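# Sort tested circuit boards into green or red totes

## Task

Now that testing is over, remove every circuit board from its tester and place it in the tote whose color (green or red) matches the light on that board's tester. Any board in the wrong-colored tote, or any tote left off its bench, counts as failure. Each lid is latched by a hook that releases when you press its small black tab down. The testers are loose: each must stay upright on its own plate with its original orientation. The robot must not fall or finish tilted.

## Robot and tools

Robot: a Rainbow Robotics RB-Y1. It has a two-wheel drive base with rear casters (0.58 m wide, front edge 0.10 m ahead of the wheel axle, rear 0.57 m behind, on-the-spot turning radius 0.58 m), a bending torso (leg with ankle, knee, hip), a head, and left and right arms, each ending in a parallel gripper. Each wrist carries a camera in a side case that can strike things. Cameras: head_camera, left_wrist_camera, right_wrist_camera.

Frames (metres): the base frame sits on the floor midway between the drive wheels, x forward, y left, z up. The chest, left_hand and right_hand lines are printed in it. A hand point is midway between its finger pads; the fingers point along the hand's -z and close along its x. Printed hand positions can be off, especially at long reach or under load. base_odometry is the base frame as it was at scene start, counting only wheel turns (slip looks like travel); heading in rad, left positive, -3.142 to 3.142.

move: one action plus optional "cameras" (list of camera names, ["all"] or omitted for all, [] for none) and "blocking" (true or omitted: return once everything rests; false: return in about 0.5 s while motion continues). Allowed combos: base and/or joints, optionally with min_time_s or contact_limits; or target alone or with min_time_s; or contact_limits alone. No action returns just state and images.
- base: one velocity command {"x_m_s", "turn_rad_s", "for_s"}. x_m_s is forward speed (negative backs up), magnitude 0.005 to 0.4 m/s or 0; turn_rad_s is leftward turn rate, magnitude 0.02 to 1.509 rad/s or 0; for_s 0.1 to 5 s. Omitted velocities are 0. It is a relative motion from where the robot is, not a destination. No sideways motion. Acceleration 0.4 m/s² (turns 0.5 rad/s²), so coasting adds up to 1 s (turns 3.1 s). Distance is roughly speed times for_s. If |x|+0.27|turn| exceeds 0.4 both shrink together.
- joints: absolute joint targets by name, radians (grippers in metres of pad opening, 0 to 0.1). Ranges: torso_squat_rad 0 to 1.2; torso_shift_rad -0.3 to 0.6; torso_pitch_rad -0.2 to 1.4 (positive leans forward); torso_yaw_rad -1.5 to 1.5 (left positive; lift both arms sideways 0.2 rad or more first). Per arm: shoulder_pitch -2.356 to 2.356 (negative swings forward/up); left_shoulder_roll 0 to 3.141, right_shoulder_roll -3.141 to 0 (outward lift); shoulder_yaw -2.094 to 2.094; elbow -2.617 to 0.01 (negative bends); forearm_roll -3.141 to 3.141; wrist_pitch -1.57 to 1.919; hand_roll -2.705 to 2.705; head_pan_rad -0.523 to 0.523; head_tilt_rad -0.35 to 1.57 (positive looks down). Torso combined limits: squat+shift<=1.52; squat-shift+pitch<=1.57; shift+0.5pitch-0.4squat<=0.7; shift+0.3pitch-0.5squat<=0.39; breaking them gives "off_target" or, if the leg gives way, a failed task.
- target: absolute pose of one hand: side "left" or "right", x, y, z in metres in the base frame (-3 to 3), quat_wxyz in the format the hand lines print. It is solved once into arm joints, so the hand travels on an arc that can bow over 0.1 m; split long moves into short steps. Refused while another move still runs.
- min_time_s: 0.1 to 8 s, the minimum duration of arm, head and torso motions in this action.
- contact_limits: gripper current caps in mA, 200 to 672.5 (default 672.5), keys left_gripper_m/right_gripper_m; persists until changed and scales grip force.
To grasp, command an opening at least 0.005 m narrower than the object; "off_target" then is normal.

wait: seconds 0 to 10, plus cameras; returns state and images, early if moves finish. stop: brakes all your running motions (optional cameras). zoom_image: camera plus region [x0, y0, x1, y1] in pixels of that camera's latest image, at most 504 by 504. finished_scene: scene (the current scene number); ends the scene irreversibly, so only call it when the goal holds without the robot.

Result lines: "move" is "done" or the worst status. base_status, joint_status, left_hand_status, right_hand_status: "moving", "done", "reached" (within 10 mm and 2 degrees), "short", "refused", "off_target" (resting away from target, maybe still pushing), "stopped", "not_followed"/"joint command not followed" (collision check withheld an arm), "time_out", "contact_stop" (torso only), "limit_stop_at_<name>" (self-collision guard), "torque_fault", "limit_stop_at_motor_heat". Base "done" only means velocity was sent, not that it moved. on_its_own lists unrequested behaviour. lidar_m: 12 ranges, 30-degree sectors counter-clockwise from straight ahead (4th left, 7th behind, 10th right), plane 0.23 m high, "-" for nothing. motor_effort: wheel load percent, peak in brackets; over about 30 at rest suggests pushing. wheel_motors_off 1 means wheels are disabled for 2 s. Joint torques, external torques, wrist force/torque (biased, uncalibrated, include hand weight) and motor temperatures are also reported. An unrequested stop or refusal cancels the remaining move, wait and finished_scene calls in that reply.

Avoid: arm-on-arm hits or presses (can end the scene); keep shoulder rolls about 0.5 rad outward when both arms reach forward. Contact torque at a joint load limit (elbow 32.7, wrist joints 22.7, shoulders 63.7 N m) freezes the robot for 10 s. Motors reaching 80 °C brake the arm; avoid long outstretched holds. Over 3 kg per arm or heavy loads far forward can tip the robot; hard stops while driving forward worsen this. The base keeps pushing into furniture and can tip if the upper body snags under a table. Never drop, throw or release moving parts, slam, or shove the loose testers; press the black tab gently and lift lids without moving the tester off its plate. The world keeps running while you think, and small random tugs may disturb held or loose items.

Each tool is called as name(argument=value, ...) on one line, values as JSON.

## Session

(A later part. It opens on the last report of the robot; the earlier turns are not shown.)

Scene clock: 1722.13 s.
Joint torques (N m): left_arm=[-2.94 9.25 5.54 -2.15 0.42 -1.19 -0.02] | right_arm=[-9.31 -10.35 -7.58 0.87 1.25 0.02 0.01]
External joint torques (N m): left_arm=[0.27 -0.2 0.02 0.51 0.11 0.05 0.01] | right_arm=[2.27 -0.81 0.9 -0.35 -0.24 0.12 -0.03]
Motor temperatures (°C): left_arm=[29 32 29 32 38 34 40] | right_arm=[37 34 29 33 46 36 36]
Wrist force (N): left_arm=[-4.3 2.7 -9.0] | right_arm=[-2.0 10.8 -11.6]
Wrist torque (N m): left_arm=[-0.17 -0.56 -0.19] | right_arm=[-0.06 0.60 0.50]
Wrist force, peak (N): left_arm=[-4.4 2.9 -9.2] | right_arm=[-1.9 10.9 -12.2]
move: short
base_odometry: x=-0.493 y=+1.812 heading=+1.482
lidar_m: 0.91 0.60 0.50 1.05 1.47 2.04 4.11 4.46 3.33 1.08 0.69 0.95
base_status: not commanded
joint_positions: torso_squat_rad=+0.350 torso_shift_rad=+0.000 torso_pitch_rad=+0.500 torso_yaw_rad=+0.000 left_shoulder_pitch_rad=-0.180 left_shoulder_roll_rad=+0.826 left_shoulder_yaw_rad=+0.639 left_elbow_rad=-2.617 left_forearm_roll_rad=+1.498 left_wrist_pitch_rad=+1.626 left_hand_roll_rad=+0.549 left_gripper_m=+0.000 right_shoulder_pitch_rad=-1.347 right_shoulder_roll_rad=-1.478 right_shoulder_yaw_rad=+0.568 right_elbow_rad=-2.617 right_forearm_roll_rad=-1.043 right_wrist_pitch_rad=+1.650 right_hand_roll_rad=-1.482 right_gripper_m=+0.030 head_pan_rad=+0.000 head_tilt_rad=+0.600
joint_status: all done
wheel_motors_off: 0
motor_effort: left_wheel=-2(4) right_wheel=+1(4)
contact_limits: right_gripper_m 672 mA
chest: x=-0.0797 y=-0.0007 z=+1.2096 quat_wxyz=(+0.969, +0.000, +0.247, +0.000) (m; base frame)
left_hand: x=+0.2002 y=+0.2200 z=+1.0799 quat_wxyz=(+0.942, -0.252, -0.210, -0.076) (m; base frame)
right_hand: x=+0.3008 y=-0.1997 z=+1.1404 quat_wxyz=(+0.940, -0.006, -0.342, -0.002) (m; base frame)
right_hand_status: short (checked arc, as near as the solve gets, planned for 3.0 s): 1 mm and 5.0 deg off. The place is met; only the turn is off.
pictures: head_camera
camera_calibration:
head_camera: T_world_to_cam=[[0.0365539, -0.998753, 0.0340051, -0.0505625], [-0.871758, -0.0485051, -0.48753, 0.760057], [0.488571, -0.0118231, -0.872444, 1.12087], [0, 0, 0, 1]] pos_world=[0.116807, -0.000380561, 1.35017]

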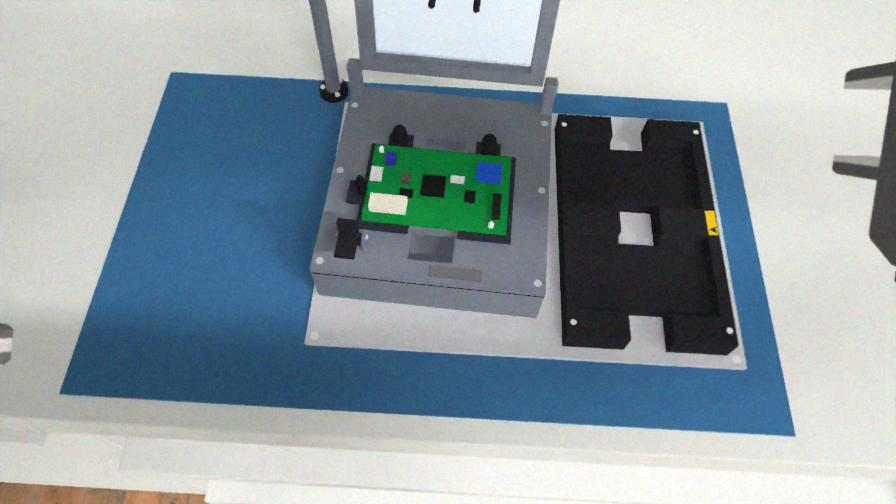

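move(joints={"right_gripper_m":0.088}, cameras=[])

move(target={"side":"right","x":0.37,"y":-0.10,"z":1.13,"quat_wxyz":[0.9962,0,-0.0872,0]}, min_time_s=3, cameras=[])

move(target={"side":"right","x":0.386,"y":-0.010,"z":1.08,"quat_wxyz":[0.9982,0,-0.0523,-0.03]}, min_time_s=2, cameras=[])

move(target={"side":"right","x":0.399,"y":0.004,"z":0.985,"quat_wxyz":[0.9995,0,0,-0.0305]}, min_time_s=2.5, cameras=["head_camera","right_wrist_camera"])

Scene clock: 1750.63 s.
Joint torques (N m): left_arm=[-2.94 9.14 5.6 -2.22 0.44 -1.18 0.01] | right_arm=[-9.38 -10.14 -7.31 0.94 1.36 0 -0.06]
External joint torques (N m): left_arm=[0.27 -0.31 0.08 0.45 0.13 0.07 0.04] | right_arm=[2.2 -0.6 1.17 -0.28 -0.12 0.1 -0.09]
Motor temperatures (°C): left_arm=[29 32 29 32 38 34 40] | right_arm=[36 34 29 32 46 36 36]
Wrist force (N): left_arm=[-4.5 2.6 -8.8] | right_arm=[-1.8 10.7 -11.6]
Wrist torque (N m): left_arm=[-0.16 -0.57 -0.21] | right_arm=[-0.06 0.62 0.50]
Wrist force, peak (N): left_arm=[-4.4 2.5 -9.2] | right_arm=[-2.2 10.8 -12.1]
move: done
base_odometry: x=-0.493 y=+1.812 heading=+1.482
lidar_m: 0.91 0.60 0.50 1.05 1.47 2.05 4.11 4.46 3.34 1.09 0.68 0.94
base_status: not commanded
joint_positions: torso_squat_rad=+0.350 torso_shift_rad=+0.000 torso_pitch_rad=+0.500 torso_yaw_rad=+0.000 left_shoulder_pitch_rad=-0.180 left_shoulder_roll_rad=+0.826 left_shoulder_yaw_rad=+0.639 left_elbow_rad=-2.617 left_forearm_roll_rad=+1.498 left_wrist_pitch_rad=+1.626 left_hand_roll_rad=+0.549 left_gripper_m=+0.000 right_shoulder_pitch_rad=-1.347 right_shoulder_roll_rad=-1.478 right_shoulder_yaw_rad=+0.568 right_elbow_rad=-2.617 right_forearm_roll_rad=-1.043 right_wrist_pitch_rad=+1.650 right_hand_roll_rad=-1.482 right_gripper_m=+0.088 head_pan_rad=+0.000 head_tilt_rad=+0.600
joint_status: all done
wheel_motors_off: 0
motor_effort: left_wheel=-2(3) right_wheel=+1(3)
contact_limits: right_gripper_m 672 mA
chest: x=-0.0797 y=-0.0007 z=+1.2096 quat_wxyz=(+0.969, +0.000, +0.247, +0.000) (m; base frame)
left_hand: x=+0.2002 y=+0.2200 z=+1.0799 quat_wxyz=(+0.942, -0.252, -0.210, -0.076) (m; base frame)
right_hand: x=+0.3008 y=-0.1997 z=+1.1404 quat_wxyz=(+0.940, -0.006, -0.342, -0.002) (m; base frame)
pictures: none
No camera images: "cameras" was empty.

Scene clock: 1753.97 s.
Joint torques (N m): left_arm=[-3 9.39 5.69 -2.26 0.49 -1.28 -0.05] | right_arm=[-21.02 -5.44 -8.63 -0.23 0.04 0.04 0.26]
External joint torques (N m): left_arm=[0.21 -0.07 0.17 0.4 0.18 -0.04 -0.02] | right_arm=[0.55 2.21 1.4 1.02 -0.49 0.2 0.25]
Motor temperatures (°C): left_arm=[29 32 29 32 38 34 40] | right_arm=[36 34 29 32 46 36 36]
Wrist force (N): left_arm=[-4.2 2.6 -9.0] | right_arm=[0.9 10.3 -13.2]
Wrist torque (N m): left_arm=[-0.16 -0.54 -0.22] | right_arm=[0.00 0.76 0.51]
Wrist force, peak (N): left_arm=[-4.5 2.8 -9.2] | right_arm=[1.0 10.6 -13.2]
move: done
base_odometry: x=-0.493 y=+1.812 heading=+1.482
lidar_m: 0.91 0.60 0.50 1.05 1.48 2.04 4.11 4.46 3.34 1.09 0.69 0.94
base_status: not commanded
joint_positions: torso_squat_rad=+0.350 torso_shift_rad=+0.000 torso_pitch_rad=+0.500 torso_yaw_rad=+0.000 left_shoulder_pitch_rad=-0.180 left_shoulder_roll_rad=+0.826 left_shoulder_yaw_rad=+0.639 left_elbow_rad=-2.617 left_forearm_roll_rad=+1.498 left_wrist_pitch_rad=+1.626 left_hand_roll_rad=+0.549 left_gripper_m=+0.000 right_shoulder_pitch_rad=-1.768 right_shoulder_roll_rad=-0.896 right_shoulder_yaw_rad=+0.757 right_elbow_rad=-1.712 right_forearm_roll_rad=-1.333 right_wrist_pitch_rad=+1.894 right_hand_roll_rad=-1.169 right_gripper_m=+0.088 head_pan_rad=+0.000 head_tilt_rad=+0.600
joint_status: all done
wheel_motors_off: 0
motor_effort: left_wheel=-2(4) right_wheel=+1(3)
contact_limits: right_gripper_m 672 mA
chest: x=-0.0797 y=-0.0007 z=+1.2096 quat_wxyz=(+0.969, +0.000, +0.247, +0.000) (m; base frame)
left_hand: x=+0.2002 y=+0.2200 z=+1.0799 quat_wxyz=(+0.942, -0.252, -0.210, -0.076) (m; base frame)
right_hand: x=+0.3692 y=-0.1003 z=+1.1304 quat_wxyz=(+0.996, +0.002, -0.090, +0.000) (m; base frame)
right_hand_status: reached (checked arc, planned for 3.0 s): 1 mm and 0.4 deg off.
pictures: none
No camera images: "cameras" was empty.

Scene clock: 1756.30 s.
Joint torques (N m): left_arm=[-3.02 9.36 5.74 -2.2 0.39 -1.18 0.02] | right_arm=[-23.59 -4.6 -7.84 -1.31 0.4 -0.28 -0.27]
External joint torques (N m): left_arm=[0.19 -0.1 0.22 0.46 0.08 0.06 0.05] | right_arm=[0.62 2.25 1.49 1.25 -0.02 -0.19 -0.27]
Motor temperatures (°C): left_arm=[29 32 29 32 38 34 40] | right_arm=[36 34 29 32 46 36 36]
Wrist force (N): left_arm=[-4.3 2.4 -9.1] | right_arm=[1.8 10.7 -13.2]
Wrist torque (N m): left_arm=[-0.13 -0.55 -0.19] | right_arm=[-0.05 0.84 0.52]
Wrist force, peak (N): left_arm=[-4.8 2.6 -9.1] | right_arm=[1.8 10.7 -13.2]
move: done
base_odometry: x=-0.493 y=+1.812 heading=+1.482
lidar_m: 0.90 0.60 0.51 1.05 1.46 2.05 4.11 4.47 3.34 1.08 0.68 0.94
base_status: not commanded
joint_positions: torso_squat_rad=+0.350 torso_shift_rad=+0.000 torso_pitch_rad=+0.500 torso_yaw_rad=+0.000 left_shoulder_pitch_rad=-0.180 left_shoulder_roll_rad=+0.826 left_shoulder_yaw_rad=+0.639 left_elbow_rad=-2.617 left_forearm_roll_rad=+1.498 left_wrist_pitch_rad=+1.626 left_hand_roll_rad=+0.549 left_gripper_m=+0.000 right_shoulder_pitch_rad=-1.849 right_shoulder_roll_rad=-0.577 right_shoulder_yaw_rad=+0.881 right_elbow_rad=-1.343 right_forearm_roll_rad=-1.228 right_wrist_pitch_rad=+1.810 right_hand_roll_rad=-1.194 right_gripper_m=+0.088 head_pan_rad=+0.000 head_tilt_rad=+0.600
joint_status: all done
wheel_motors_off: 0
motor_effort: left_wheel=-2(4) right_wheel=+1(3)
contact_limits: right_gripper_m 672 mA
chest: x=-0.0797 y=-0.0007 z=+1.2096 quat_wxyz=(+0.969, +0.000, +0.247, +0.000) (m; base frame)
left_hand: x=+0.2002 y=+0.2200 z=+1.0799 quat_wxyz=(+0.942, -0.252, -0.210, -0.076) (m; base frame)
right_hand: x=+0.3857 y=-0.0104 z=+1.0802 quat_wxyz=(+0.998, +0.001, -0.054, -0.030) (m; base frame)
right_hand_status: reached (checked arc, planned for 2.0 s): 1 mm and 0.2 deg off.
pictures: none
No camera images: "cameras" was empty.

Scene clock: 1759.13 s.
Joint torques (N m): left_arm=[-2.94 9.56 5.59 -2.28 0.47 -1.25 -0.02] | right_arm=[-21.78 -4.09 -6.44 -2.31 0.37 -0.24 0.31]
External joint torques (N m): left_arm=[0.27 0.11 0.07 0.38 0.15 -0.01 0.01] | right_arm=[3.45 2.27 1.18 1.21 0.12 -0.23 0.31]
Motor temperatures (°C): left_arm=[29 32 29 32 38 34 40] | right_arm=[36 34 29 32 46 36 36]
Wrist force (N): left_arm=[-4.3 2.6 -8.9] | right_arm=[2.3 10.7 -13.0]
Wrist torque (N m): left_arm=[-0.15 -0.55 -0.20] | right_arm=[-0.06 0.85 0.52]
Wrist force, peak (N): left_arm=[-4.6 2.5 -9.3] | right_arm=[2.2 10.8 -13.3]
move: done
base_odometry: x=-0.493 y=+1.812 heading=+1.482
lidar_m: 0.91 0.60 0.50 1.05 1.47 2.04 4.12 4.47 3.33 1.08 0.69 0.95
base_status: not commanded
joint_positions: torso_squat_rad=+0.350 torso_shift_rad=+0.000 torso_pitch_rad=+0.500 torso_yaw_rad=+0.000 left_shoulder_pitch_rad=-0.180 left_shoulder_roll_rad=+0.826 left_shoulder_yaw_rad=+0.639 left_elbow_rad=-2.617 left_forearm_roll_rad=+1.498 left_wrist_pitch_rad=+1.626 left_hand_roll_rad=+0.549 left_gripper_m=+0.000 right_shoulder_pitch_rad=-1.776 right_shoulder_roll_rad=-0.413 right_shoulder_yaw_rad=+0.952 right_elbow_rad=-0.994 right_forearm_roll_rad=-1.177 right_wrist_pitch_rad=+1.637 right_hand_roll_rad=-1.011 right_gripper_m=+0.088 head_pan_rad=+0.000 head_tilt_rad=+0.600
joint_status: all done
wheel_motors_off: 0
motor_effort: left_wheel=-1(4) right_wheel=+2(3)
contact_limits: right_gripper_m 672 mA
chest: x=-0.0797 y=-0.0007 z=+1.2096 quat_wxyz=(+0.969, +0.000, +0.247, +0.000) (m; base frame)
left_hand: x=+0.2002 y=+0.2200 z=+1.0799 quat_wxyz=(+0.942, -0.252, -0.210, -0.076) (m; base frame)
right_hand: x=+0.3989 y=+0.0037 z=+0.9855 quat_wxyz=(+1.000, +0.001, -0.002, -0.031) (m; base frame)
right_hand_status: reached (checked arc, planned for 2.5 s): 1 mm and 0.2 deg off.
pictures: head_camera, right_wrist_camera
camera_calibration:
head_camera: T_world_to_cam=[[0.0365535, -0.998753, 0.0340053, -0.0505626], [-0.871758, -0.0485049, -0.48753, 0.760057], [0.488572, -0.0118234, -0.872444, 1.12087], [0, 0, 0, 1]] pos_world=[0.116806, -0.000380505, 1.35017]
right_wrist_camera: T_world_to_cam=[[-0.996429, 0.081881, -0.0206302, 0.419921], [0.064142, 0.892864, 0.445736, -0.434935], [0.0549172, 0.442821, -0.894927, 0.930095], [0, 0, 0, 1]] pos_world=[0.395241, -0.0579109, 1.0349]

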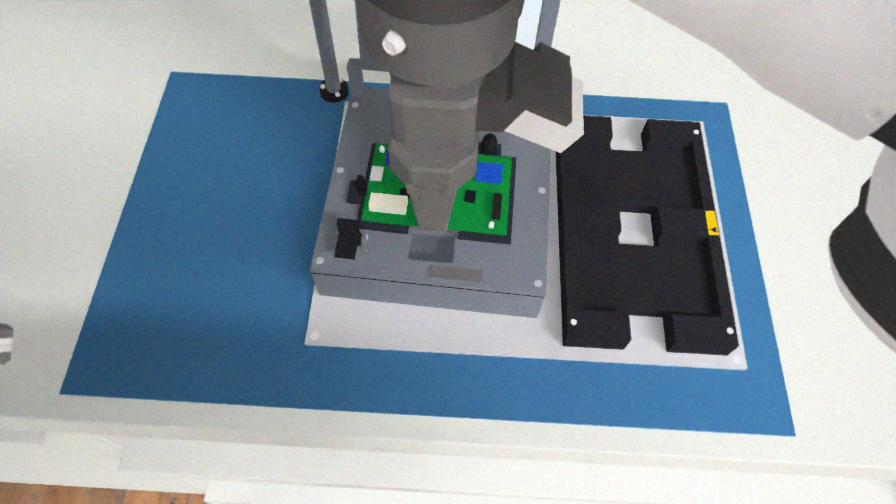

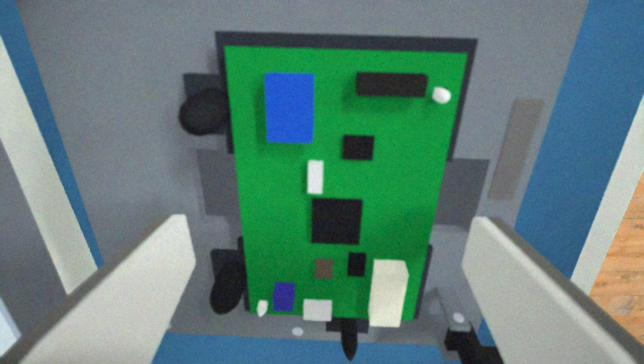

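move(target={"side":"right","x":0.398,"y":0.004,"z":0.955,"quat_wxyz":[0.9995,0,0,-0.0305]}, min_time_s=1.5, cameras=["head_camera","right_wrist_camera"])

Scene clock: 1765.57 s.
Joint torques (N m): left_arm=[-2.9 9.3 5.52 -2.24 0.46 -1.21 -0.03] | right_arm=[-21.51 -3.4 -5.88 -2.28 0.41 -0.34 0.37]
External joint torques (N m): left_arm=[0.3 -0.16 0 0.42 0.14 0.03 0] | right_arm=[3.6 2.61 1.39 1.36 0.16 -0.33 0.37]
Motor temperatures (°C): left_arm=[29 32 29 32 38 34 40] | right_arm=[36 34 29 32 46 36 36]
Wrist force (N): left_arm=[-4.3 2.6 -8.8] | right_arm=[2.0 10.5 -12.9]
Wrist torque (N m): left_arm=[-0.15 -0.54 -0.21] | right_arm=[-0.02 0.84 0.51]
Wrist force, peak (N): left_arm=[-4.5 2.8 -9.2] | right_arm=[2.2 11.1 -13.5]
move: done
base_odometry: x=-0.493 y=+1.812 heading=+1.482
lidar_m: 0.91 0.60 0.51 1.06 1.46 2.05 4.11 4.46 3.33 1.08 0.67 0.94
base_status: not commanded
joint_positions: torso_squat_rad=+0.350 torso_shift_rad=+0.000 torso_pitch_rad=+0.500 torso_yaw_rad=+0.000 left_shoulder_pitch_rad=-0.180 left_shoulder_roll_rad=+0.826 left_shoulder_yaw_rad=+0.639 left_elbow_rad=-2.617 left_forearm_roll_rad=+1.498 left_wrist_pitch_rad=+1.626 left_hand_roll_rad=+0.549 left_gripper_m=+0.000 right_shoulder_pitch_rad=-1.737 right_shoulder_roll_rad=-0.382 right_shoulder_yaw_rad=+0.976 right_elbow_rad=-0.944 right_forearm_roll_rad=-1.151 right_wrist_pitch_rad=+1.575 right_hand_roll_rad=-0.987 right_gripper_m=+0.088 head_pan_rad=+0.000 head_tilt_rad=+0.600
joint_status: all done
wheel_motors_off: 0
motor_effort: left_wheel=-3(4) right_wheel=+1(3)
contact_limits: right_gripper_m 672 mA
chest: x=-0.0797 y=-0.0007 z=+1.2096 quat_wxyz=(+0.969, +0.000, +0.247, +0.000) (m; base frame)
left_hand: x=+0.2002 y=+0.2200 z=+1.0799 quat_wxyz=(+0.942, -0.252, -0.210, -0.076) (m; base frame)
right_hand: x=+0.3982 y=+0.0039 z=+0.9555 quat_wxyz=(+1.000, +0.000, -0.001, -0.031) (m; base frame)
right_hand_status: reached (checked arc, planned for 1.5 s): 1 mm and 0.1 deg off.
pictures: head_camera, right_wrist_camera
camera_calibration:
head_camera: T_world_to_cam=[[0.0365538, -0.998753, 0.0340052, -0.0505625], [-0.871758, -0.0485051, -0.48753, 0.760057], [0.488571, -0.0118233, -0.872444, 1.12088], [0, 0, 0, 1]] pos_world=[0.116806, -0.000380476, 1.35017]
right_wrist_camera: T_world_to_cam=[[-0.996502, 0.081556, -0.0182237, 0.416401], [0.0649851, 0.893373, 0.444592, -0.420926], [0.0525397, 0.441852, -0.895548, 0.904733], [0, 0, 0, 1]] pos_world=[0.394764, -0.0576744, 1.00496]

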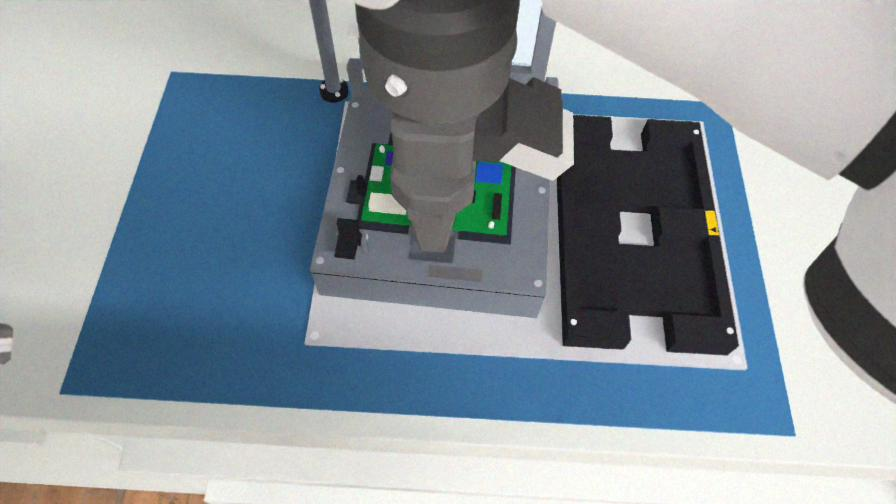

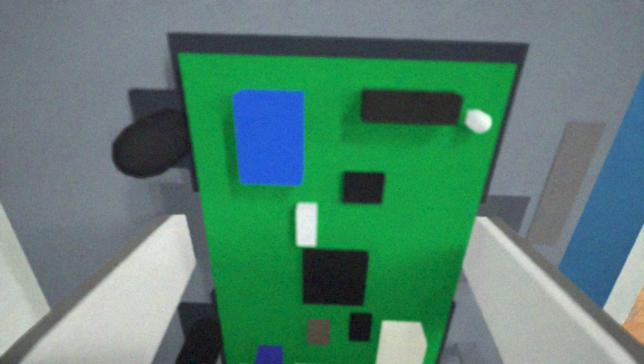

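move(target={"side":"right","x":0.3963,"y":0.007,"z":0.936,"quat_wxyz":[0.9995,0,0,-0.0305]}, min_time_s=1.5, cameras=["head_camera","right_wrist_camera"])

Scene clock: 1772.30 s.
Joint torques (N m): left_arm=[-3.18 9.29 5.27 -2.19 0.46 -1.22 -0.02] | right_arm=[-21.29 -1.97 -5.83 -2.89 0.06 -0.76 0.43]
External joint torques (N m): left_arm=[0.02 -0.16 -0.24 0.47 0.14 0.02 0.01] | right_arm=[3.71 3.75 1.11 0.83 -0.18 -0.75 0.43]
Motor temperatures (°C): left_arm=[29 32 29 32 38 34 40] | right_arm=[36 34 29 32 46 36 36]
Wrist force (N): left_arm=[-4.4 2.6 -9.0] | right_arm=[2.2 8.4 -12.3]
Wrist torque (N m): left_arm=[-0.16 -0.57 -0.21] | right_arm=[-0.07 0.81 0.39]
Wrist force, peak (N): left_arm=[-4.3 2.7 -9.2] | right_arm=[1.9 11.0 -13.4]
move: done
base_odometry: x=-0.493 y=+1.812 heading=+1.482
lidar_m: 0.91 0.60 0.50 1.05 1.47 2.04 4.11 4.47 3.33 1.09 0.69 0.94
base_status: not commanded
joint_positions: torso_squat_rad=+0.350 torso_shift_rad=+0.000 torso_pitch_rad=+0.500 torso_yaw_rad=+0.000 left_shoulder_pitch_rad=-0.180 left_shoulder_roll_rad=+0.826 left_shoulder_yaw_rad=+0.639 left_elbow_rad=-2.617 left_forearm_roll_rad=+1.498 left_wrist_pitch_rad=+1.626 left_hand_roll_rad=+0.549 left_gripper_m=+0.000 right_shoulder_pitch_rad=-1.717 right_shoulder_roll_rad=-0.353 right_shoulder_yaw_rad=+0.991 right_elbow_rad=-0.900 right_forearm_roll_rad=-1.134 right_wrist_pitch_rad=+1.534 right_hand_roll_rad=-0.973 right_gripper_m=+0.088 head_pan_rad=+0.000 head_tilt_rad=+0.600
joint_status: all done
wheel_motors_off: 0
motor_effort: left_wheel=-3(3) right_wheel=+1(3)
contact_limits: right_gripper_m 672 mA
chest: x=-0.0797 y=-0.0007 z=+1.2096 quat_wxyz=(+0.969, +0.000, +0.247, +0.000) (m; base frame)
left_hand: x=+0.2002 y=+0.2200 z=+1.0799 quat_wxyz=(+0.942, -0.252, -0.210, -0.076) (m; base frame)
right_hand: x=+0.3967 y=+0.0067 z=+0.9364 quat_wxyz=(+1.000, +0.000, -0.001, -0.031) (m; base frame)
right_hand_status: reached (checked arc, planned for 1.5 s): 1 mm and 0.1 deg off.
pictures: head_camera, right_wrist_camera
camera_calibration:
head_camera: T_world_to_cam=[[0.0365534, -0.998753, 0.0340054, -0.0505627], [-0.871758, -0.0485048, -0.48753, 0.760057], [0.488571, -0.0118236, -0.872444, 1.12087], [0, 0, 0, 1]] pos_world=[0.116806, -0.0003805, 1.35017]
right_wrist_camera: T_world_to_cam=[[-0.996477, 0.0819081, -0.0180017, 0.414073], [0.0654199, 0.893519, 0.444234, -0.414738], [0.0524713, 0.441492, -0.89573, 0.886721], [0, 0, 0, 1]] pos_world=[0.393219, -0.0548192, 0.985957]

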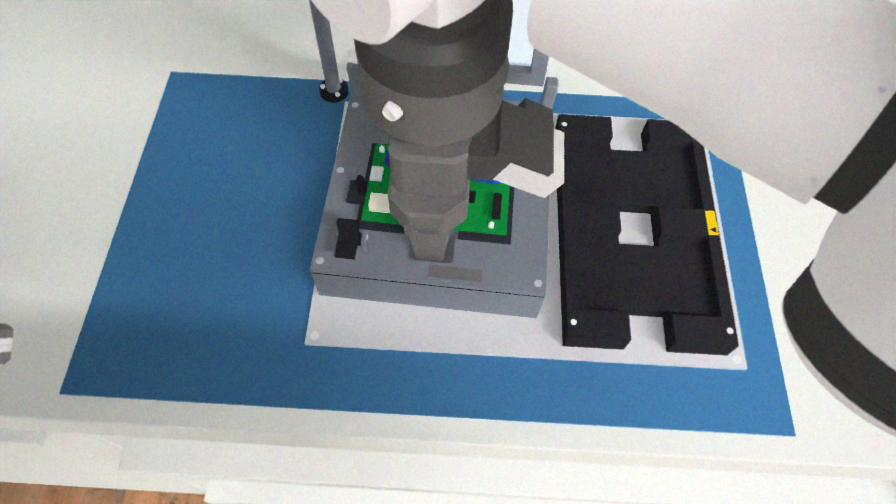

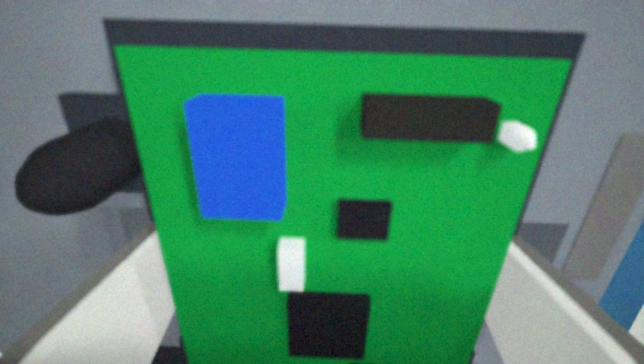

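move(contact_limits={"right_gripper_m":300}, joints={"right_gripper_m":0.06}, cameras=[])

move(contact_limits={"right_gripper_m":580}, joints={"right_gripper_m":0.058}, cameras=["right_wrist_camera"])

move(target={"side":"right","x":0.3963,"y":0.007,"z":0.942,"quat_wxyz":[0.9995,0,0,-0.0305]}, min_time_s=2, cameras=["head_camera"])

Scene clock: 1780.67 s.
Joint torques (N m): left_arm=[-3.34 9.58 5.68 -2.26 0.42 -1.15 -0.06] | right_arm=[-21.53 -2.85 -6.02 -2.93 0.05 -0.47 0.45]
External joint torques (N m): left_arm=[-0.13 0.13 0.16 0.4 0.11 0.09 -0.03] | right_arm=[3.46 2.88 0.93 0.78 -0.19 -0.46 0.45]
Motor temperatures (°C): left_arm=[29 32 29 32 38 34 40] | right_arm=[36 34 29 32 46 36 36]
Wrist force (N): left_arm=[-4.4 2.7 -8.8] | right_arm=[1.6 10.2 -12.9]
Wrist torque (N m): left_arm=[-0.16 -0.56 -0.20] | right_arm=[-0.08 0.81 0.35]
Wrist force, peak (N): left_arm=[-4.4 2.7 -9.3] | right_arm=[1.8 10.4 -13.2]
move: off_target
base_odometry: x=-0.493 y=+1.812 heading=+1.482
lidar_m: 0.91 0.61 0.50 1.05 1.47 2.04 4.11 4.47 3.34 1.09 0.68 0.95
base_status: not commanded
joint_positions: torso_squat_rad=+0.350 torso_shift_rad=+0.000 torso_pitch_rad=+0.500 torso_yaw_rad=+0.000 left_shoulder_pitch_rad=-0.180 left_shoulder_roll_rad=+0.826 left_shoulder_yaw_rad=+0.639 left_elbow_rad=-2.617 left_forearm_roll_rad=+1.498 left_wrist_pitch_rad=+1.626 left_hand_roll_rad=+0.549 left_gripper_m=+0.000 right_shoulder_pitch_rad=-1.717 right_shoulder_roll_rad=-0.353 right_shoulder_yaw_rad=+0.991 right_elbow_rad=-0.900 right_forearm_roll_rad=-1.134 right_wrist_pitch_rad=+1.534 right_hand_roll_rad=-0.973 right_gripper_m=+0.071 head_pan_rad=+0.000 head_tilt_rad=+0.600
joint_status: right_gripper_m off_target (ended at +0.071, target +0.060)
wheel_motors_off: 0
motor_effort: left_wheel=-2(4) right_wheel=+1(2)
contact_limits: right_gripper_m 300 mA
chest: x=-0.0797 y=-0.0007 z=+1.2096 quat_wxyz=(+0.969, +0.000, +0.247, +0.000) (m; base frame)
left_hand: x=+0.2002 y=+0.2200 z=+1.0799 quat_wxyz=(+0.942, -0.252, -0.210, -0.076) (m; base frame)
right_hand: x=+0.3967 y=+0.0068 z=+0.9364 quat_wxyz=(+1.000, +0.000, -0.001, -0.031) (m; base frame)
pictures: none
No camera images: "cameras" was empty.

Scene clock: 1781.07 s.
Joint torques (N m): left_arm=[-3.08 9.56 5.62 -2.27 0.43 -1.15 -0.01] | right_arm=[-21.38 -2.6 -5.75 -2.86 -0.11 -0.44 0.46]
External joint torques (N m): left_arm=[0.13 0.1 0.1 0.39 0.12 0.09 0.02] | right_arm=[3.61 3.12 1.2 0.85 -0.36 -0.43 0.46]
Motor temperatures (°C): left_arm=[29 32 29 32 38 34 40] | right_arm=[36 34 29 32 46 36 36]
Wrist force (N): left_arm=[-4.4 2.5 -8.9] | right_arm=[2.3 10.3 -12.6]
Wrist torque (N m): left_arm=[-0.16 -0.57 -0.21] | right_arm=[-0.05 0.82 0.31]
Wrist force, peak (N): left_arm=[-4.2 2.7 -9.3] | right_arm=[2.7 10.2 -13.1]
move: off_target
base_odometry: x=-0.493 y=+1.812 heading=+1.482
lidar_m: 0.91 0.60 0.50 1.06 1.45 2.05 4.11 4.46 3.34 1.08 0.68 0.95
base_status: not commanded
joint_positions: torso_squat_rad=+0.350 torso_shift_rad=+0.000 torso_pitch_rad=+0.500 torso_yaw_rad=+0.000 left_shoulder_pitch_rad=-0.180 left_shoulder_roll_rad=+0.826 left_shoulder_yaw_rad=+0.639 left_elbow_rad=-2.617 left_forearm_roll_rad=+1.498 left_wrist_pitch_rad=+1.626 left_hand_roll_rad=+0.549 left_gripper_m=+0.000 right_shoulder_pitch_rad=-1.717 right_shoulder_roll_rad=-0.353 right_shoulder_yaw_rad=+0.991 right_elbow_rad=-0.900 right_forearm_roll_rad=-1.134 right_wrist_pitch_rad=+1.534 right_hand_roll_rad=-0.973 right_gripper_m=+0.070 head_pan_rad=+0.000 head_tilt_rad=+0.600
joint_status: right_gripper_m off_target (ended at +0.070, target +0.058)
wheel_motors_off: 0
motor_effort: left_wheel=-3(3) right_wheel=+2(3)
contact_limits: right_gripper_m 580 mA
chest: x=-0.0797 y=-0.0007 z=+1.2096 quat_wxyz=(+0.969, +0.000, +0.247, +0.000) (m; base frame)
left_hand: x=+0.2002 y=+0.2200 z=+1.0799 quat_wxyz=(+0.942, -0.252, -0.210, -0.076) (m; base frame)
right_hand: x=+0.3967 y=+0.0068 z=+0.9364 quat_wxyz=(+1.000, +0.000, -0.001, -0.031) (m; base frame)
pictures: right_wrist_camera
camera_calibration:
right_wrist_camera: T_world_to_cam=[[-0.996491, 0.0817482, -0.0179649, 0.413986], [0.0652874, 0.893482, 0.444327, -0.414846], [0.0523743, 0.441595, -0.895684, 0.886653], [0, 0, 0, 1]] pos_world=[0.39318, -0.0547264, 0.985926]

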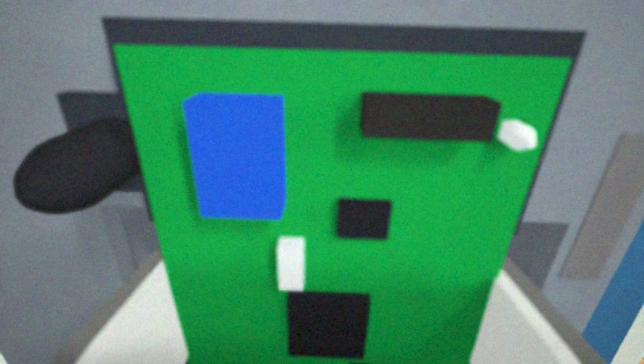

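Scene clock: 1783.40 s.
Joint torques (N m): left_arm=[-3.35 9.33 5.66 -2.16 0.53 -1.22 0] | right_arm=[-24.75 -5.7 -8.82 -4.61 -1.06 0.54 -0.2]
External joint torques (N m): left_arm=[-0.14 -0.12 0.15 0.5 0.22 0.02 0.03] | right_arm=[0.27 0.09 -1.78 -0.91 -1.3 0.54 -0.2]
Motor temperatures (°C): left_arm=[29 32 29 32 38 34 40] | right_arm=[37 34 29 32 46 36 36]
Wrist force (N): left_arm=[-4.1 2.9 -8.8] | right_arm=[5.8 10.4 -15.6]
Wrist torque (N m): left_arm=[-0.17 -0.53 -0.19] | right_arm=[-0.13 0.89 0.32]
Wrist force, peak (N): left_arm=[-4.6 2.6 -9.1] | right_arm=[7.8 10.4 -17.0]
move: done
base_odometry: x=-0.493 y=+1.812 heading=+1.482
lidar_m: 0.91 0.60 0.50 1.06 1.47 2.05 4.10 4.46 3.34 1.08 0.68 0.95
base_status: not commanded
joint_positions: torso_squat_rad=+0.350 torso_shift_rad=+0.000 torso_pitch_rad=+0.500 torso_yaw_rad=+0.000 left_shoulder_pitch_rad=-0.180 left_shoulder_roll_rad=+0.826 left_shoulder_yaw_rad=+0.639 left_elbow_rad=-2.617 left_forearm_roll_rad=+1.498 left_wrist_pitch_rad=+1.626 left_hand_roll_rad=+0.549 left_gripper_m=+0.000 right_shoulder_pitch_rad=-1.723 right_shoulder_roll_rad=-0.359 right_shoulder_yaw_rad=+0.988 right_elbow_rad=-0.913 right_forearm_roll_rad=-1.139 right_wrist_pitch_rad=+1.547 right_hand_roll_rad=-0.979 right_gripper_m=+0.070 head_pan_rad=+0.000 head_tilt_rad=+0.600
joint_status: all done
wheel_motors_off: 0
motor_effort: left_wheel=-2(4) right_wheel=+1(3)
contact_limits: right_gripper_m 580 mA
chest: x=-0.0797 y=-0.0007 z=+1.2096 quat_wxyz=(+0.969, +0.000, +0.247, +0.000) (m; base frame)
left_hand: x=+0.2002 y=+0.2200 z=+1.0799 quat_wxyz=(+0.942, -0.252, -0.210, -0.076) (m; base frame)
right_hand: x=+0.3964 y=+0.0069 z=+0.9418 quat_wxyz=(+1.000, +0.000, +0.000, -0.031) (m; base frame)
right_hand_status: reached (checked arc, planned for 2.0 s): 0 mm and 0.0 deg off.
pictures: head_camera
camera_calibration:
head_camera: T_world_to_cam=[[0.0365537, -0.998753, 0.0340054, -0.0505627], [-0.871759, -0.0485051, -0.487529, 0.760056], [0.48857, -0.0118235, -0.872445, 1.12087], [0, 0, 0, 1]] pos_world=[0.116808, -0.000380375, 1.35017]

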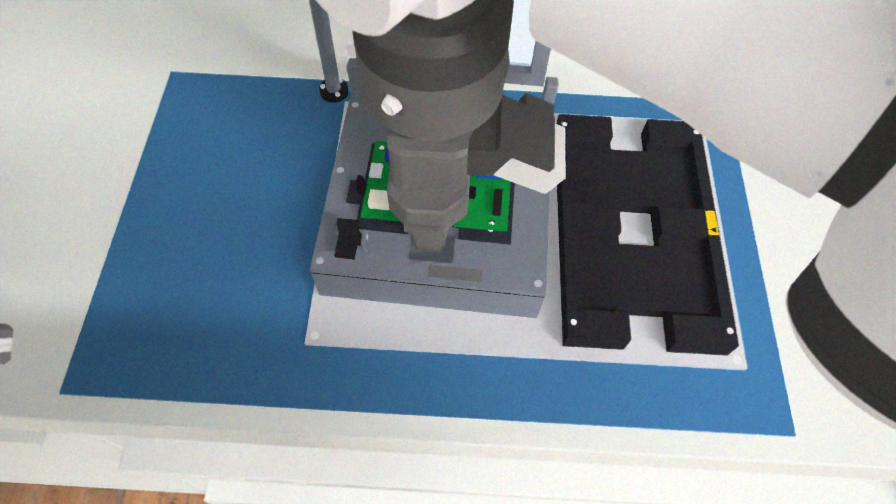

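Rising level, it seems. Zoom.

zoom_image(camera="head_camera", region=[300, 80, 580, 320])

move(target={"side":"right","x":0.3963,"y":0.007,"z":0.949,"quat_wxyz":[0.9995,0,0,-0.0305]}, min_time_s=2, cameras=["head_camera"])

zoom_image(camera="head_camera", region=[300, 80, 580, 320])

Scaled by 1.800 from the camera's 896x504 image, which has a finer 1280x720 frame.

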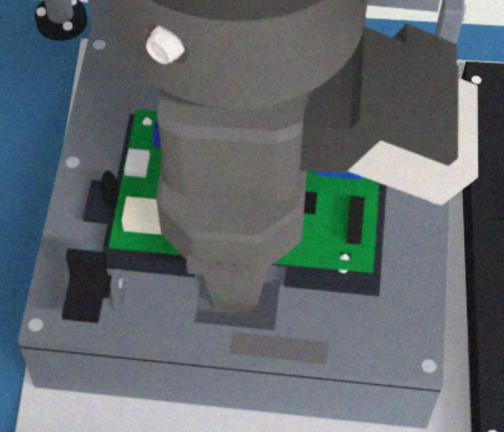

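Scene clock: 1792.27 s.
Joint torques (N m): left_arm=[-2.99 9.45 5.55 -2.25 0.43 -1.23 -0.08] | right_arm=[-24.39 -7.5 -8.37 -3.83 -0.28 0.23 -0.33]
External joint torques (N m): left_arm=[0.22 0 0.03 0.42 0.11 0.01 -0.05] | right_arm=[0.66 -1.64 -1.22 -0.15 -0.53 0.23 -0.33]
Motor temperatures (°C): left_arm=[29 32 29 32 38 34 40] | right_arm=[37 34 29 32 46 36 36]
Wrist force (N): left_arm=[-4.5 2.7 -9.0] | right_arm=[2.2 10.8 -13.6]
Wrist torque (N m): left_arm=[-0.17 -0.58 -0.21] | right_arm=[-0.05 0.85 0.50]
Wrist force, peak (N): left_arm=[-4.3 2.6 -9.3] | right_arm=[5.9 10.8 -16.0]
move: done
base_odometry: x=-0.493 y=+1.812 heading=+1.482
lidar_m: 0.91 0.59 0.51 1.06 1.47 2.05 4.11 4.47 3.33 1.08 0.68 0.94
base_status: not commanded
joint_positions: torso_squat_rad=+0.350 torso_shift_rad=+0.000 torso_pitch_rad=+0.500 torso_yaw_rad=+0.000 left_shoulder_pitch_rad=-0.180 left_shoulder_roll_rad=+0.826 left_shoulder_yaw_rad=+0.639 left_elbow_rad=-2.617 left_forearm_roll_rad=+1.498 left_wrist_pitch_rad=+1.626 left_hand_roll_rad=+0.549 left_gripper_m=+0.000 right_shoulder_pitch_rad=-1.731 right_shoulder_roll_rad=-0.367 right_shoulder_yaw_rad=+0.982 right_elbow_rad=-0.928 right_forearm_roll_rad=-1.145 right_wrist_pitch_rad=+1.562 right_hand_roll_rad=-0.986 right_gripper_m=+0.070 head_pan_rad=+0.000 head_tilt_rad=+0.600
joint_status: all done
wheel_motors_off: 0
motor_effort: left_wheel=-4(4) right_wheel=+1(3)
contact_limits: right_gripper_m 580 mA
chest: x=-0.0797 y=-0.0007 z=+1.2096 quat_wxyz=(+0.969, +0.000, +0.247, +0.000) (m; base frame)
left_hand: x=+0.2002 y=+0.2200 z=+1.0799 quat_wxyz=(+0.942, -0.252, -0.210, -0.076) (m; base frame)
right_hand: x=+0.3962 y=+0.0072 z=+0.9487 quat_wxyz=(+1.000, +0.000, +0.000, -0.030) (m; base frame)
right_hand_status: reached (checked arc, planned for 2.0 s): 0 mm and 0.0 deg off.
pictures: head_camera
camera_calibration:
head_camera: T_world_to_cam=[[0.0365541, -0.998753, 0.034005, -0.0505623], [-0.871758, -0.0485052, -0.487529, 0.760057], [0.48857, -0.011823, -0.872444, 1.12087], [0, 0, 0, 1]] pos_world=[0.116808, -0.000380488, 1.35017]

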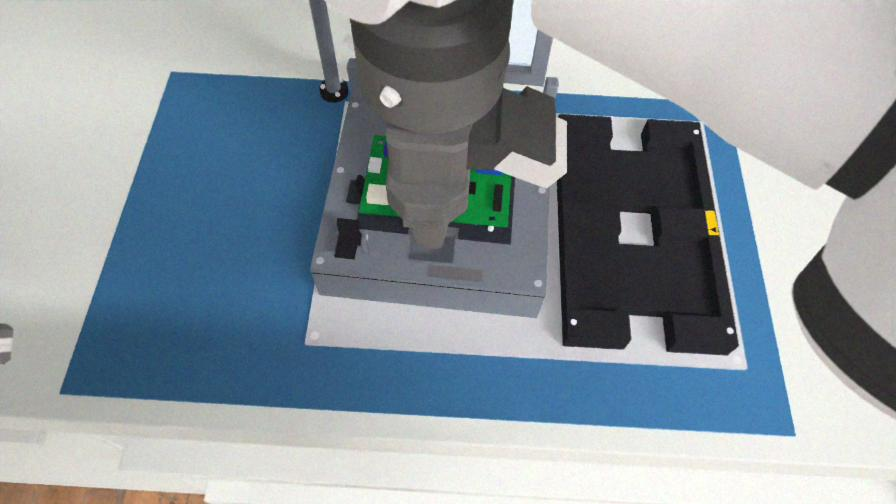

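Scaled by 1.800 from the camera's 896x504 image, which has a finer 1280x720 frame.

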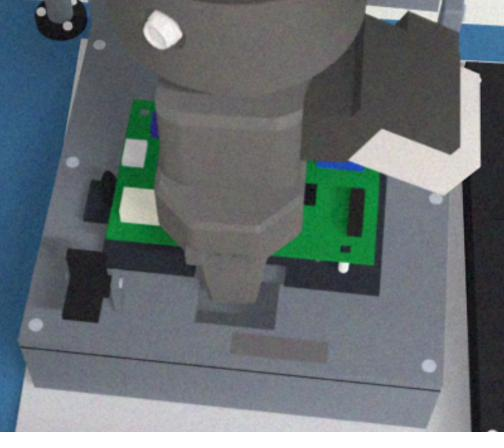

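Free of both pins. Lift.

move(target={"side":"right","x":0.396,"y":0.007,"z":0.965,"quat_wxyz":[0.9995,0,0,-0.0305]}, min_time_s=1.5, cameras=[])

move(target={"side":"right","x":0.392,"y":0.005,"z":1.03,"quat_wxyz":[0.9995,0,0,-0.0305]}, min_time_s=2, cameras=[])

move(target={"side":"right","x":0.37,"y":-0.10,"z":1.12,"quat_wxyz":[0.9976,0,-0.07,0]}, min_time_s=3, cameras=["head_camera","right_wrist_camera"])

Scene clock: 1800.33 s.
Joint torques (N m): left_arm=[-2.85 9.36 5.67 -2.19 0.42 -1.28 -0.07] | right_arm=[-24.48 -7.56 -8.44 -3.77 -0.32 0.25 -0.35]
External joint torques (N m): left_arm=[0.36 -0.1 0.15 0.47 0.11 -0.04 -0.04] | right_arm=[0.64 -1.52 -1.07 -0.15 -0.57 0.26 -0.35]
Motor temperatures (°C): left_arm=[29 32 29 32 38 34 40] | right_arm=[37 34 29 32 46 36 36]
Wrist force (N): left_arm=[-4.2 2.4 -9.0] | right_arm=[2.3 10.4 -13.5]
Wrist torque (N m): left_arm=[-0.13 -0.53 -0.21] | right_arm=[0.00 0.86 0.51]
Wrist force, peak (N): left_arm=[-4.6 2.7 -9.2] | right_arm=[2.5 10.9 -14.0]
move: done
base_odometry: x=-0.493 y=+1.812 heading=+1.482
lidar_m: 0.91 0.60 0.51 1.05 1.46 2.05 4.11 4.47 3.33 1.08 0.68 0.94
base_status: not commanded
joint_positions: torso_squat_rad=+0.350 torso_shift_rad=+0.000 torso_pitch_rad=+0.500 torso_yaw_rad=+0.000 left_shoulder_pitch_rad=-0.180 left_shoulder_roll_rad=+0.826 left_shoulder_yaw_rad=+0.639 left_elbow_rad=-2.617 left_forearm_roll_rad=+1.498 left_wrist_pitch_rad=+1.626 left_hand_roll_rad=+0.549 left_gripper_m=+0.000 right_shoulder_pitch_rad=-1.751 right_shoulder_roll_rad=-0.384 right_shoulder_yaw_rad=+0.971 right_elbow_rad=-0.959 right_forearm_roll_rad=-1.158 right_wrist_pitch_rad=+1.597 right_hand_roll_rad=-1.001 right_gripper_m=+0.070 head_pan_rad=+0.000 head_tilt_rad=+0.600
joint_status: all done
wheel_motors_off: 0
motor_effort: left_wheel=-3(4) right_wheel=+0(3)
contact_limits: right_gripper_m 580 mA
chest: x=-0.0797 y=-0.0007 z=+1.2096 quat_wxyz=(+0.969, +0.000, +0.247, +0.000) (m; base frame)
left_hand: x=+0.2002 y=+0.2200 z=+1.0799 quat_wxyz=(+0.942, -0.252, -0.210, -0.076) (m; base frame)
right_hand: x=+0.3962 y=+0.0072 z=+0.9643 quat_wxyz=(+1.000, +0.000, +0.000, -0.030) (m; base frame)
right_hand_status: reached (checked arc, planned for 1.5 s): 1 mm and 0.1 deg off.
pictures: none
No camera images: "cameras" was empty.

Scene clock: 1802.67 s.
Joint torques (N m): left_arm=[-3.12 9.39 5.38 -2.22 0.43 -1.21 -0.02] | right_arm=[-24.8 -8.22 -9.22 -3.33 -0.26 0.22 -0.34]
External joint torques (N m): left_arm=[0.09 -0.07 -0.14 0.44 0.11 0.04 0.01] | right_arm=[0.4 -1.52 -1.15 -0.05 -0.49 0.22 -0.34]
Motor temperatures (°C): left_arm=[29 32 29 32 38 34 40] | right_arm=[37 34 29 32 46 36 36]
Wrist force (N): left_arm=[-4.4 2.7 -9.1] | right_arm=[2.5 10.4 -13.5]
Wrist torque (N m): left_arm=[-0.17 -0.56 -0.21] | right_arm=[0.00 0.89 0.53]
Wrist force, peak (N): left_arm=[-4.3 2.4 -9.3] | right_arm=[2.3 10.9 -13.6]
move: done
base_odometry: x=-0.493 y=+1.812 heading=+1.482
lidar_m: 0.91 0.61 0.50 1.05 1.47 2.04 4.11 4.46 3.34 1.08 0.68 0.95
base_status: not commanded
joint_positions: torso_squat_rad=+0.350 torso_shift_rad=+0.000 torso_pitch_rad=+0.500 torso_yaw_rad=+0.000 left_shoulder_pitch_rad=-0.180 left_shoulder_roll_rad=+0.826 left_shoulder_yaw_rad=+0.639 left_elbow_rad=-2.617 left_forearm_roll_rad=+1.498 left_wrist_pitch_rad=+1.626 left_hand_roll_rad=+0.549 left_gripper_m=+0.000 right_shoulder_pitch_rad=-1.833 right_shoulder_roll_rad=-0.449 right_shoulder_yaw_rad=+0.916 right_elbow_rad=-1.070 right_forearm_roll_rad=-1.222 right_wrist_pitch_rad=+1.736 right_hand_roll_rad=-1.060 right_gripper_m=+0.070 head_pan_rad=+0.000 head_tilt_rad=+0.600
joint_status: all done
wheel_motors_off: 0
motor_effort: left_wheel=-1(4) right_wheel=+0(3)
contact_limits: right_gripper_m 580 mA
chest: x=-0.0797 y=-0.0007 z=+1.2096 quat_wxyz=(+0.969, +0.000, +0.247, +0.000) (m; base frame)
left_hand: x=+0.2002 y=+0.2200 z=+1.0799 quat_wxyz=(+0.942, -0.252, -0.210, -0.076) (m; base frame)
right_hand: x=+0.3921 y=+0.0051 z=+1.0297 quat_wxyz=(+1.000, -0.001, +0.000, -0.030) (m; base frame)
right_hand_status: reached (checked arc, planned for 2.0 s): 0 mm and 0.1 deg off.
pictures: none
No camera images: "cameras" was empty.

Scene clock: 1806.00 s.
Joint torques (N m): left_arm=[-2.96 9.46 5.85 -2.24 0.46 -1.2 -0.05] | right_arm=[-18.71 -9.03 -11.26 -1.38 0.06 0.06 -0.31]
External joint torques (N m): left_arm=[0.24 0 0.33 0.42 0.15 0.04 -0.02] | right_arm=[3.14 -1.33 -1.1 -0.22 -0.42 0.18 -0.32]
Motor temperatures (°C): left_arm=[29 32 29 32 38 34 40] | right_arm=[37 34 29 32 46 36 36]
Wrist force (N): left_arm=[-4.1 2.8 -8.9] | right_arm=[1.0 10.6 -13.5]
Wrist torque (N m): left_arm=[-0.19 -0.54 -0.21] | right_arm=[-0.02 0.76 0.50]
Wrist force, peak (N): left_arm=[-4.6 2.7 -9.3] | right_arm=[1.2 10.5 -13.9]
move: done
base_odometry: x=-0.493 y=+1.812 heading=+1.482
lidar_m: 0.91 0.60 0.50 1.04 1.47 2.05 4.11 4.46 3.33 1.08 0.68 0.94
base_status: not commanded
joint_positions: torso_squat_rad=+0.350 torso_shift_rad=+0.000 torso_pitch_rad=+0.500 torso_yaw_rad=+0.000 left_shoulder_pitch_rad=-0.180 left_shoulder_roll_rad=+0.826 left_shoulder_yaw_rad=+0.639 left_elbow_rad=-2.617 left_forearm_roll_rad=+1.498 left_wrist_pitch_rad=+1.626 left_hand_roll_rad=+0.549 left_gripper_m=+0.000 right_shoulder_pitch_rad=-1.787 right_shoulder_roll_rad=-0.900 right_shoulder_yaw_rad=+0.814 right_elbow_rad=-1.667 right_forearm_roll_rad=-1.371 right_wrist_pitch_rad=+1.858 right_hand_roll_rad=-1.152 right_gripper_m=+0.070 head_pan_rad=+0.000 head_tilt_rad=+0.600
joint_status: all done
wheel_motors_off: 0
motor_effort: left_wheel=-2(4) right_wheel=+1(3)
contact_limits: right_gripper_m 580 mA
chest: x=-0.0797 y=-0.0007 z=+1.2096 quat_wxyz=(+0.969, +0.000, +0.247, +0.000) (m; base frame)
left_hand: x=+0.2002 y=+0.2200 z=+1.0799 quat_wxyz=(+0.942, -0.252, -0.210, -0.076) (m; base frame)
right_hand: x=+0.3700 y=-0.0998 z=+1.1202 quat_wxyz=(+0.998, +0.000, -0.070, +0.000) (m; base frame)
right_hand_status: reached (checked arc, planned for 3.0 s): 0 mm and 0.0 deg off.
pictures: head_camera, right_wrist_camera
camera_calibration:
head_camera: T_world_to_cam=[[0.0365536, -0.998753, 0.0340054, -0.0505627], [-0.871759, -0.048505, -0.487529, 0.760056], [0.48857, -0.0118236, -0.872444, 1.12088], [0, 0, 0, 1]] pos_world=[0.116808, -0.00038044, 1.35017]
right_wrist_camera: T_world_to_cam=[[-0.987448, 0.0197654, -0.156703, 0.545357], [-0.052062, 0.89596, 0.441073, -0.352182], [0.149118, 0.443695, -0.883685, 1.05067], [0, 0, 0, 1]] pos_world=[0.363502, -0.161414, 1.16926]

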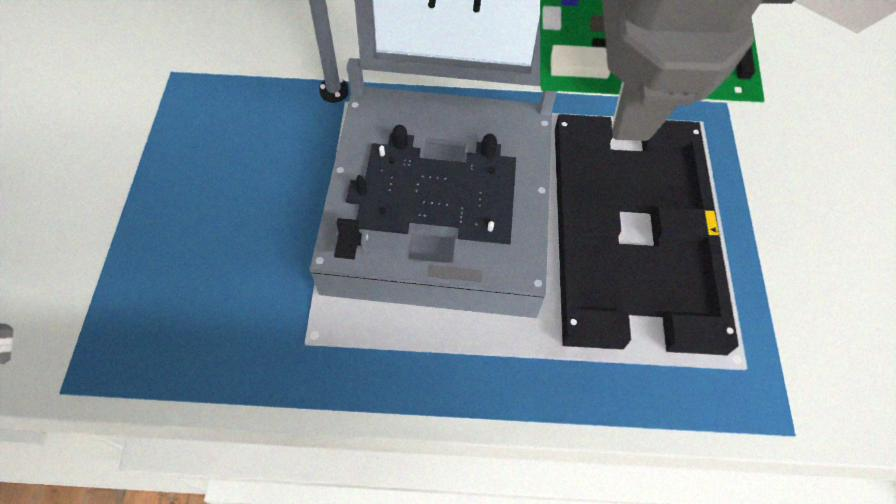

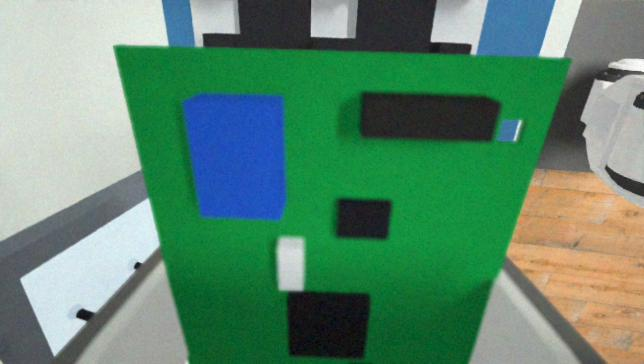

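move(base={"x_m_s":-0.25,"for_s":2.9}, cameras=[])

move(target={"side":"right","x":0.30,"y":-0.20,"z":1.12,"quat_wxyz":[0.9976,0,-0.07,0]}, min_time_s=2, cameras=[])

move(base={"turn_rad_s":-0.8,"for_s":3.0}, joints={"head_tilt_rad":0.2}, cameras=["head_camera"])

Scene clock: 1821.63 s.
Joint torques (N m): left_arm=[-2.9 9.19 5.68 -2.16 0.38 -1.24 -0.1] | right_arm=[-19.46 -8.83 -10.66 -1.06 0.28 0.02 -0.25]
External joint torques (N m): left_arm=[0.31 -0.27 0.16 0.5 0.07 0 -0.07] | right_arm=[2.39 -1.13 -0.49 0.1 -0.2 0.14 -0.26]
Motor temperatures (°C): left_arm=[29 32 29 32 38 34 40] | right_arm=[37 34 29 32 46 36 36]
Wrist force (N): left_arm=[-4.2 2.7 -9.0] | right_arm=[1.4 10.5 -13.3]
Wrist torque (N m): left_arm=[-0.18 -0.53 -0.20] | right_arm=[-0.01 0.81 0.52]
Wrist force, peak (N): left_arm=[-4.5 2.9 -9.2] | right_arm=[1.2 10.7 -14.0]
move: done
base_odometry: x=-0.558 y=+1.090 heading=+1.482
lidar_m: 1.64 1.09 1.42 1.42 1.48 2.07 3.38 3.54 3.32 3.22 1.37 1.15
base_status: done (sent for 2.9 of 2.9 s)
joint_positions: torso_squat_rad=+0.350 torso_shift_rad=+0.000 torso_pitch_rad=+0.500 torso_yaw_rad=+0.000 left_shoulder_pitch_rad=-0.180 left_shoulder_roll_rad=+0.826 left_shoulder_yaw_rad=+0.639 left_elbow_rad=-2.617 left_forearm_roll_rad=+1.498 left_wrist_pitch_rad=+1.626 left_hand_roll_rad=+0.549 left_gripper_m=+0.000 right_shoulder_pitch_rad=-1.787 right_shoulder_roll_rad=-0.900 right_shoulder_yaw_rad=+0.814 right_elbow_rad=-1.667 right_forearm_roll_rad=-1.371 right_wrist_pitch_rad=+1.858 right_hand_roll_rad=-1.152 right_gripper_m=+0.070 head_pan_rad=+0.000 head_tilt_rad=+0.600
joint_status: not commanded
wheel_motors_off: 0
motor_effort: left_wheel=-1(22) right_wheel=+4(25)
contact_limits: right_gripper_m 580 mA
chest: x=-0.0797 y=-0.0007 z=+1.2096 quat_wxyz=(+0.969, +0.000, +0.247, +0.000) (m; base frame)
left_hand: x=+0.2002 y=+0.2200 z=+1.0799 quat_wxyz=(+0.942, -0.252, -0.210, -0.076) (m; base frame)
right_hand: x=+0.3700 y=-0.0998 z=+1.1202 quat_wxyz=(+0.998, +0.000, -0.070, +0.000) (m; base frame)
pictures: none
No camera images: "cameras" was empty.

Scene clock: 1823.97 s.
Joint torques (N m): left_arm=[-3.3 9.27 5.56 -2.28 0.38 -1.18 -0.06] | right_arm=[-13.28 -10.52 -10.86 0.32 0 -0.47 -0.27]
External joint torques (N m): left_arm=[-0.09 -0.19 0.04 0.38 0.07 0.07 -0.03] | right_arm=[2.59 -1.26 -0.83 -0.43 -0.49 -0.38 -0.28]
Motor temperatures (°C): left_arm=[29 32 29 32 38 34 40] | right_arm=[37 34 29 32 46 36 36]
Wrist force (N): left_arm=[-4.3 2.8 -9.0] | right_arm=[1.4 10.8 -13.6]
Wrist torque (N m): left_arm=[-0.17 -0.55 -0.20] | right_arm=[-0.06 0.79 0.52]
Wrist force, peak (N): left_arm=[-4.3 2.8 -9.2] | right_arm=[1.1 10.9 -13.7]
move: done
base_odometry: x=-0.558 y=+1.090 heading=+1.482
lidar_m: 1.63 1.09 1.42 1.41 1.48 2.07 3.38 3.54 3.32 3.22 1.37 1.14
base_status: not commanded
joint_positions: torso_squat_rad=+0.350 torso_shift_rad=+0.000 torso_pitch_rad=+0.500 torso_yaw_rad=+0.000 left_shoulder_pitch_rad=-0.180 left_shoulder_roll_rad=+0.826 left_shoulder_yaw_rad=+0.639 left_elbow_rad=-2.617 left_forearm_roll_rad=+1.498 left_wrist_pitch_rad=+1.626 left_hand_roll_rad=+0.549 left_gripper_m=+0.000 right_shoulder_pitch_rad=-1.583 right_shoulder_roll_rad=-1.348 right_shoulder_yaw_rad=+0.718 right_elbow_rad=-2.105 right_forearm_roll_rad=-1.570 right_wrist_pitch_rad=+1.754 right_hand_roll_rad=-1.184 right_gripper_m=+0.070 head_pan_rad=+0.000 head_tilt_rad=+0.600
joint_status: all done
wheel_motors_off: 0
motor_effort: left_wheel=-2(3) right_wheel=+5(6)
contact_limits: right_gripper_m 580 mA
chest: x=-0.0797 y=-0.0007 z=+1.2096 quat_wxyz=(+0.969, +0.000, +0.247, +0.000) (m; base frame)
left_hand: x=+0.2002 y=+0.2200 z=+1.0799 quat_wxyz=(+0.942, -0.252, -0.210, -0.076) (m; base frame)
right_hand: x=+0.2999 y=-0.1996 z=+1.1202 quat_wxyz=(+0.998, -0.004, -0.069, +0.000) (m; base frame)
right_hand_status: reached (checked arc, planned for 2.0 s): 0 mm and 0.4 deg off.
pictures: none
No camera images: "cameras" was empty.

Scene clock: 1828.87 s.
Joint torques (N m): left_arm=[-3.12 9.55 5.69 -2.07 0.45 -1.26 -0.05] | right_arm=[-13.56 -10.27 -10.92 0.25 0.07 -0.35 -0.32]
External joint torques (N m): left_arm=[0.09 0.1 0.17 0.59 0.13 -0.01 -0.02] | right_arm=[2.3 -1 -0.88 -0.5 -0.42 -0.25 -0.33]
Motor temperatures (°C): left_arm=[29 32 29 32 38 34 40] | right_arm=[36 34 29 32 46 36 36]
Wrist force (N): left_arm=[-4.5 2.5 -9.2] | right_arm=[1.3 10.7 -13.5]
Wrist torque (N m): left_arm=[-0.15 -0.59 -0.21] | right_arm=[-0.04 0.81 0.53]
Wrist force, peak (N): left_arm=[-4.4 2.9 -9.2] | right_arm=[1.5 10.8 -13.8]
move: done
base_odometry: x=-0.558 y=+1.090 heading=-0.918
lidar_m: 3.73 3.19 2.92 1.16 1.32 1.08 1.14 1.45 1.44 1.65 2.80 3.39
base_status: done (sent for 3 of 3 s)
joint_positions: torso_squat_rad=+0.350 torso_shift_rad=+0.000 torso_pitch_rad=+0.500 torso_yaw_rad=+0.000 left_shoulder_pitch_rad=-0.180 left_shoulder_roll_rad=+0.826 left_shoulder_yaw_rad=+0.639 left_elbow_rad=-2.617 left_forearm_roll_rad=+1.498 left_wrist_pitch_rad=+1.626 left_hand_roll_rad=+0.549 left_gripper_m=+0.000 right_shoulder_pitch_rad=-1.583 right_shoulder_roll_rad=-1.348 right_shoulder_yaw_rad=+0.718 right_elbow_rad=-2.105 right_forearm_roll_rad=-1.570 right_wrist_pitch_rad=+1.754 right_hand_roll_rad=-1.184 right_gripper_m=+0.070 head_pan_rad=+0.000 head_tilt_rad=+0.200
joint_status: all done
wheel_motors_off: 0
motor_effort: left_wheel=+1(27) right_wheel=-1(25)
contact_limits: right_gripper_m 580 mA
chest: x=-0.0797 y=-0.0007 z=+1.2096 quat_wxyz=(+0.969, +0.000, +0.247, +0.000) (m; base frame)
left_hand: x=+0.2002 y=+0.2200 z=+1.0799 quat_wxyz=(+0.942, -0.252, -0.210, -0.076) (m; base frame)
right_hand: x=+0.3000 y=-0.1996 z=+1.1202 quat_wxyz=(+0.998, -0.004, -0.069, +0.000) (m; base frame)
pictures: head_camera
camera_calibration:
head_camera: T_world_to_cam=[[0.020072, -0.99876, 0.0455479, -0.0658389], [-0.613044, -0.0482827, -0.788572, 1.16466], [0.789793, -0.0120947, -0.613254, 0.753954], [0, 0, 0, 1]] pos_world=[0.119841, -0.00040568, 1.38378]

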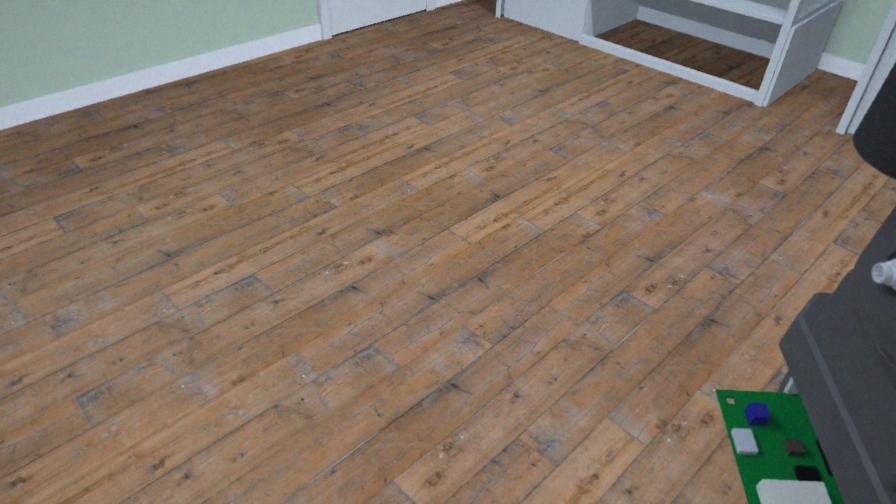

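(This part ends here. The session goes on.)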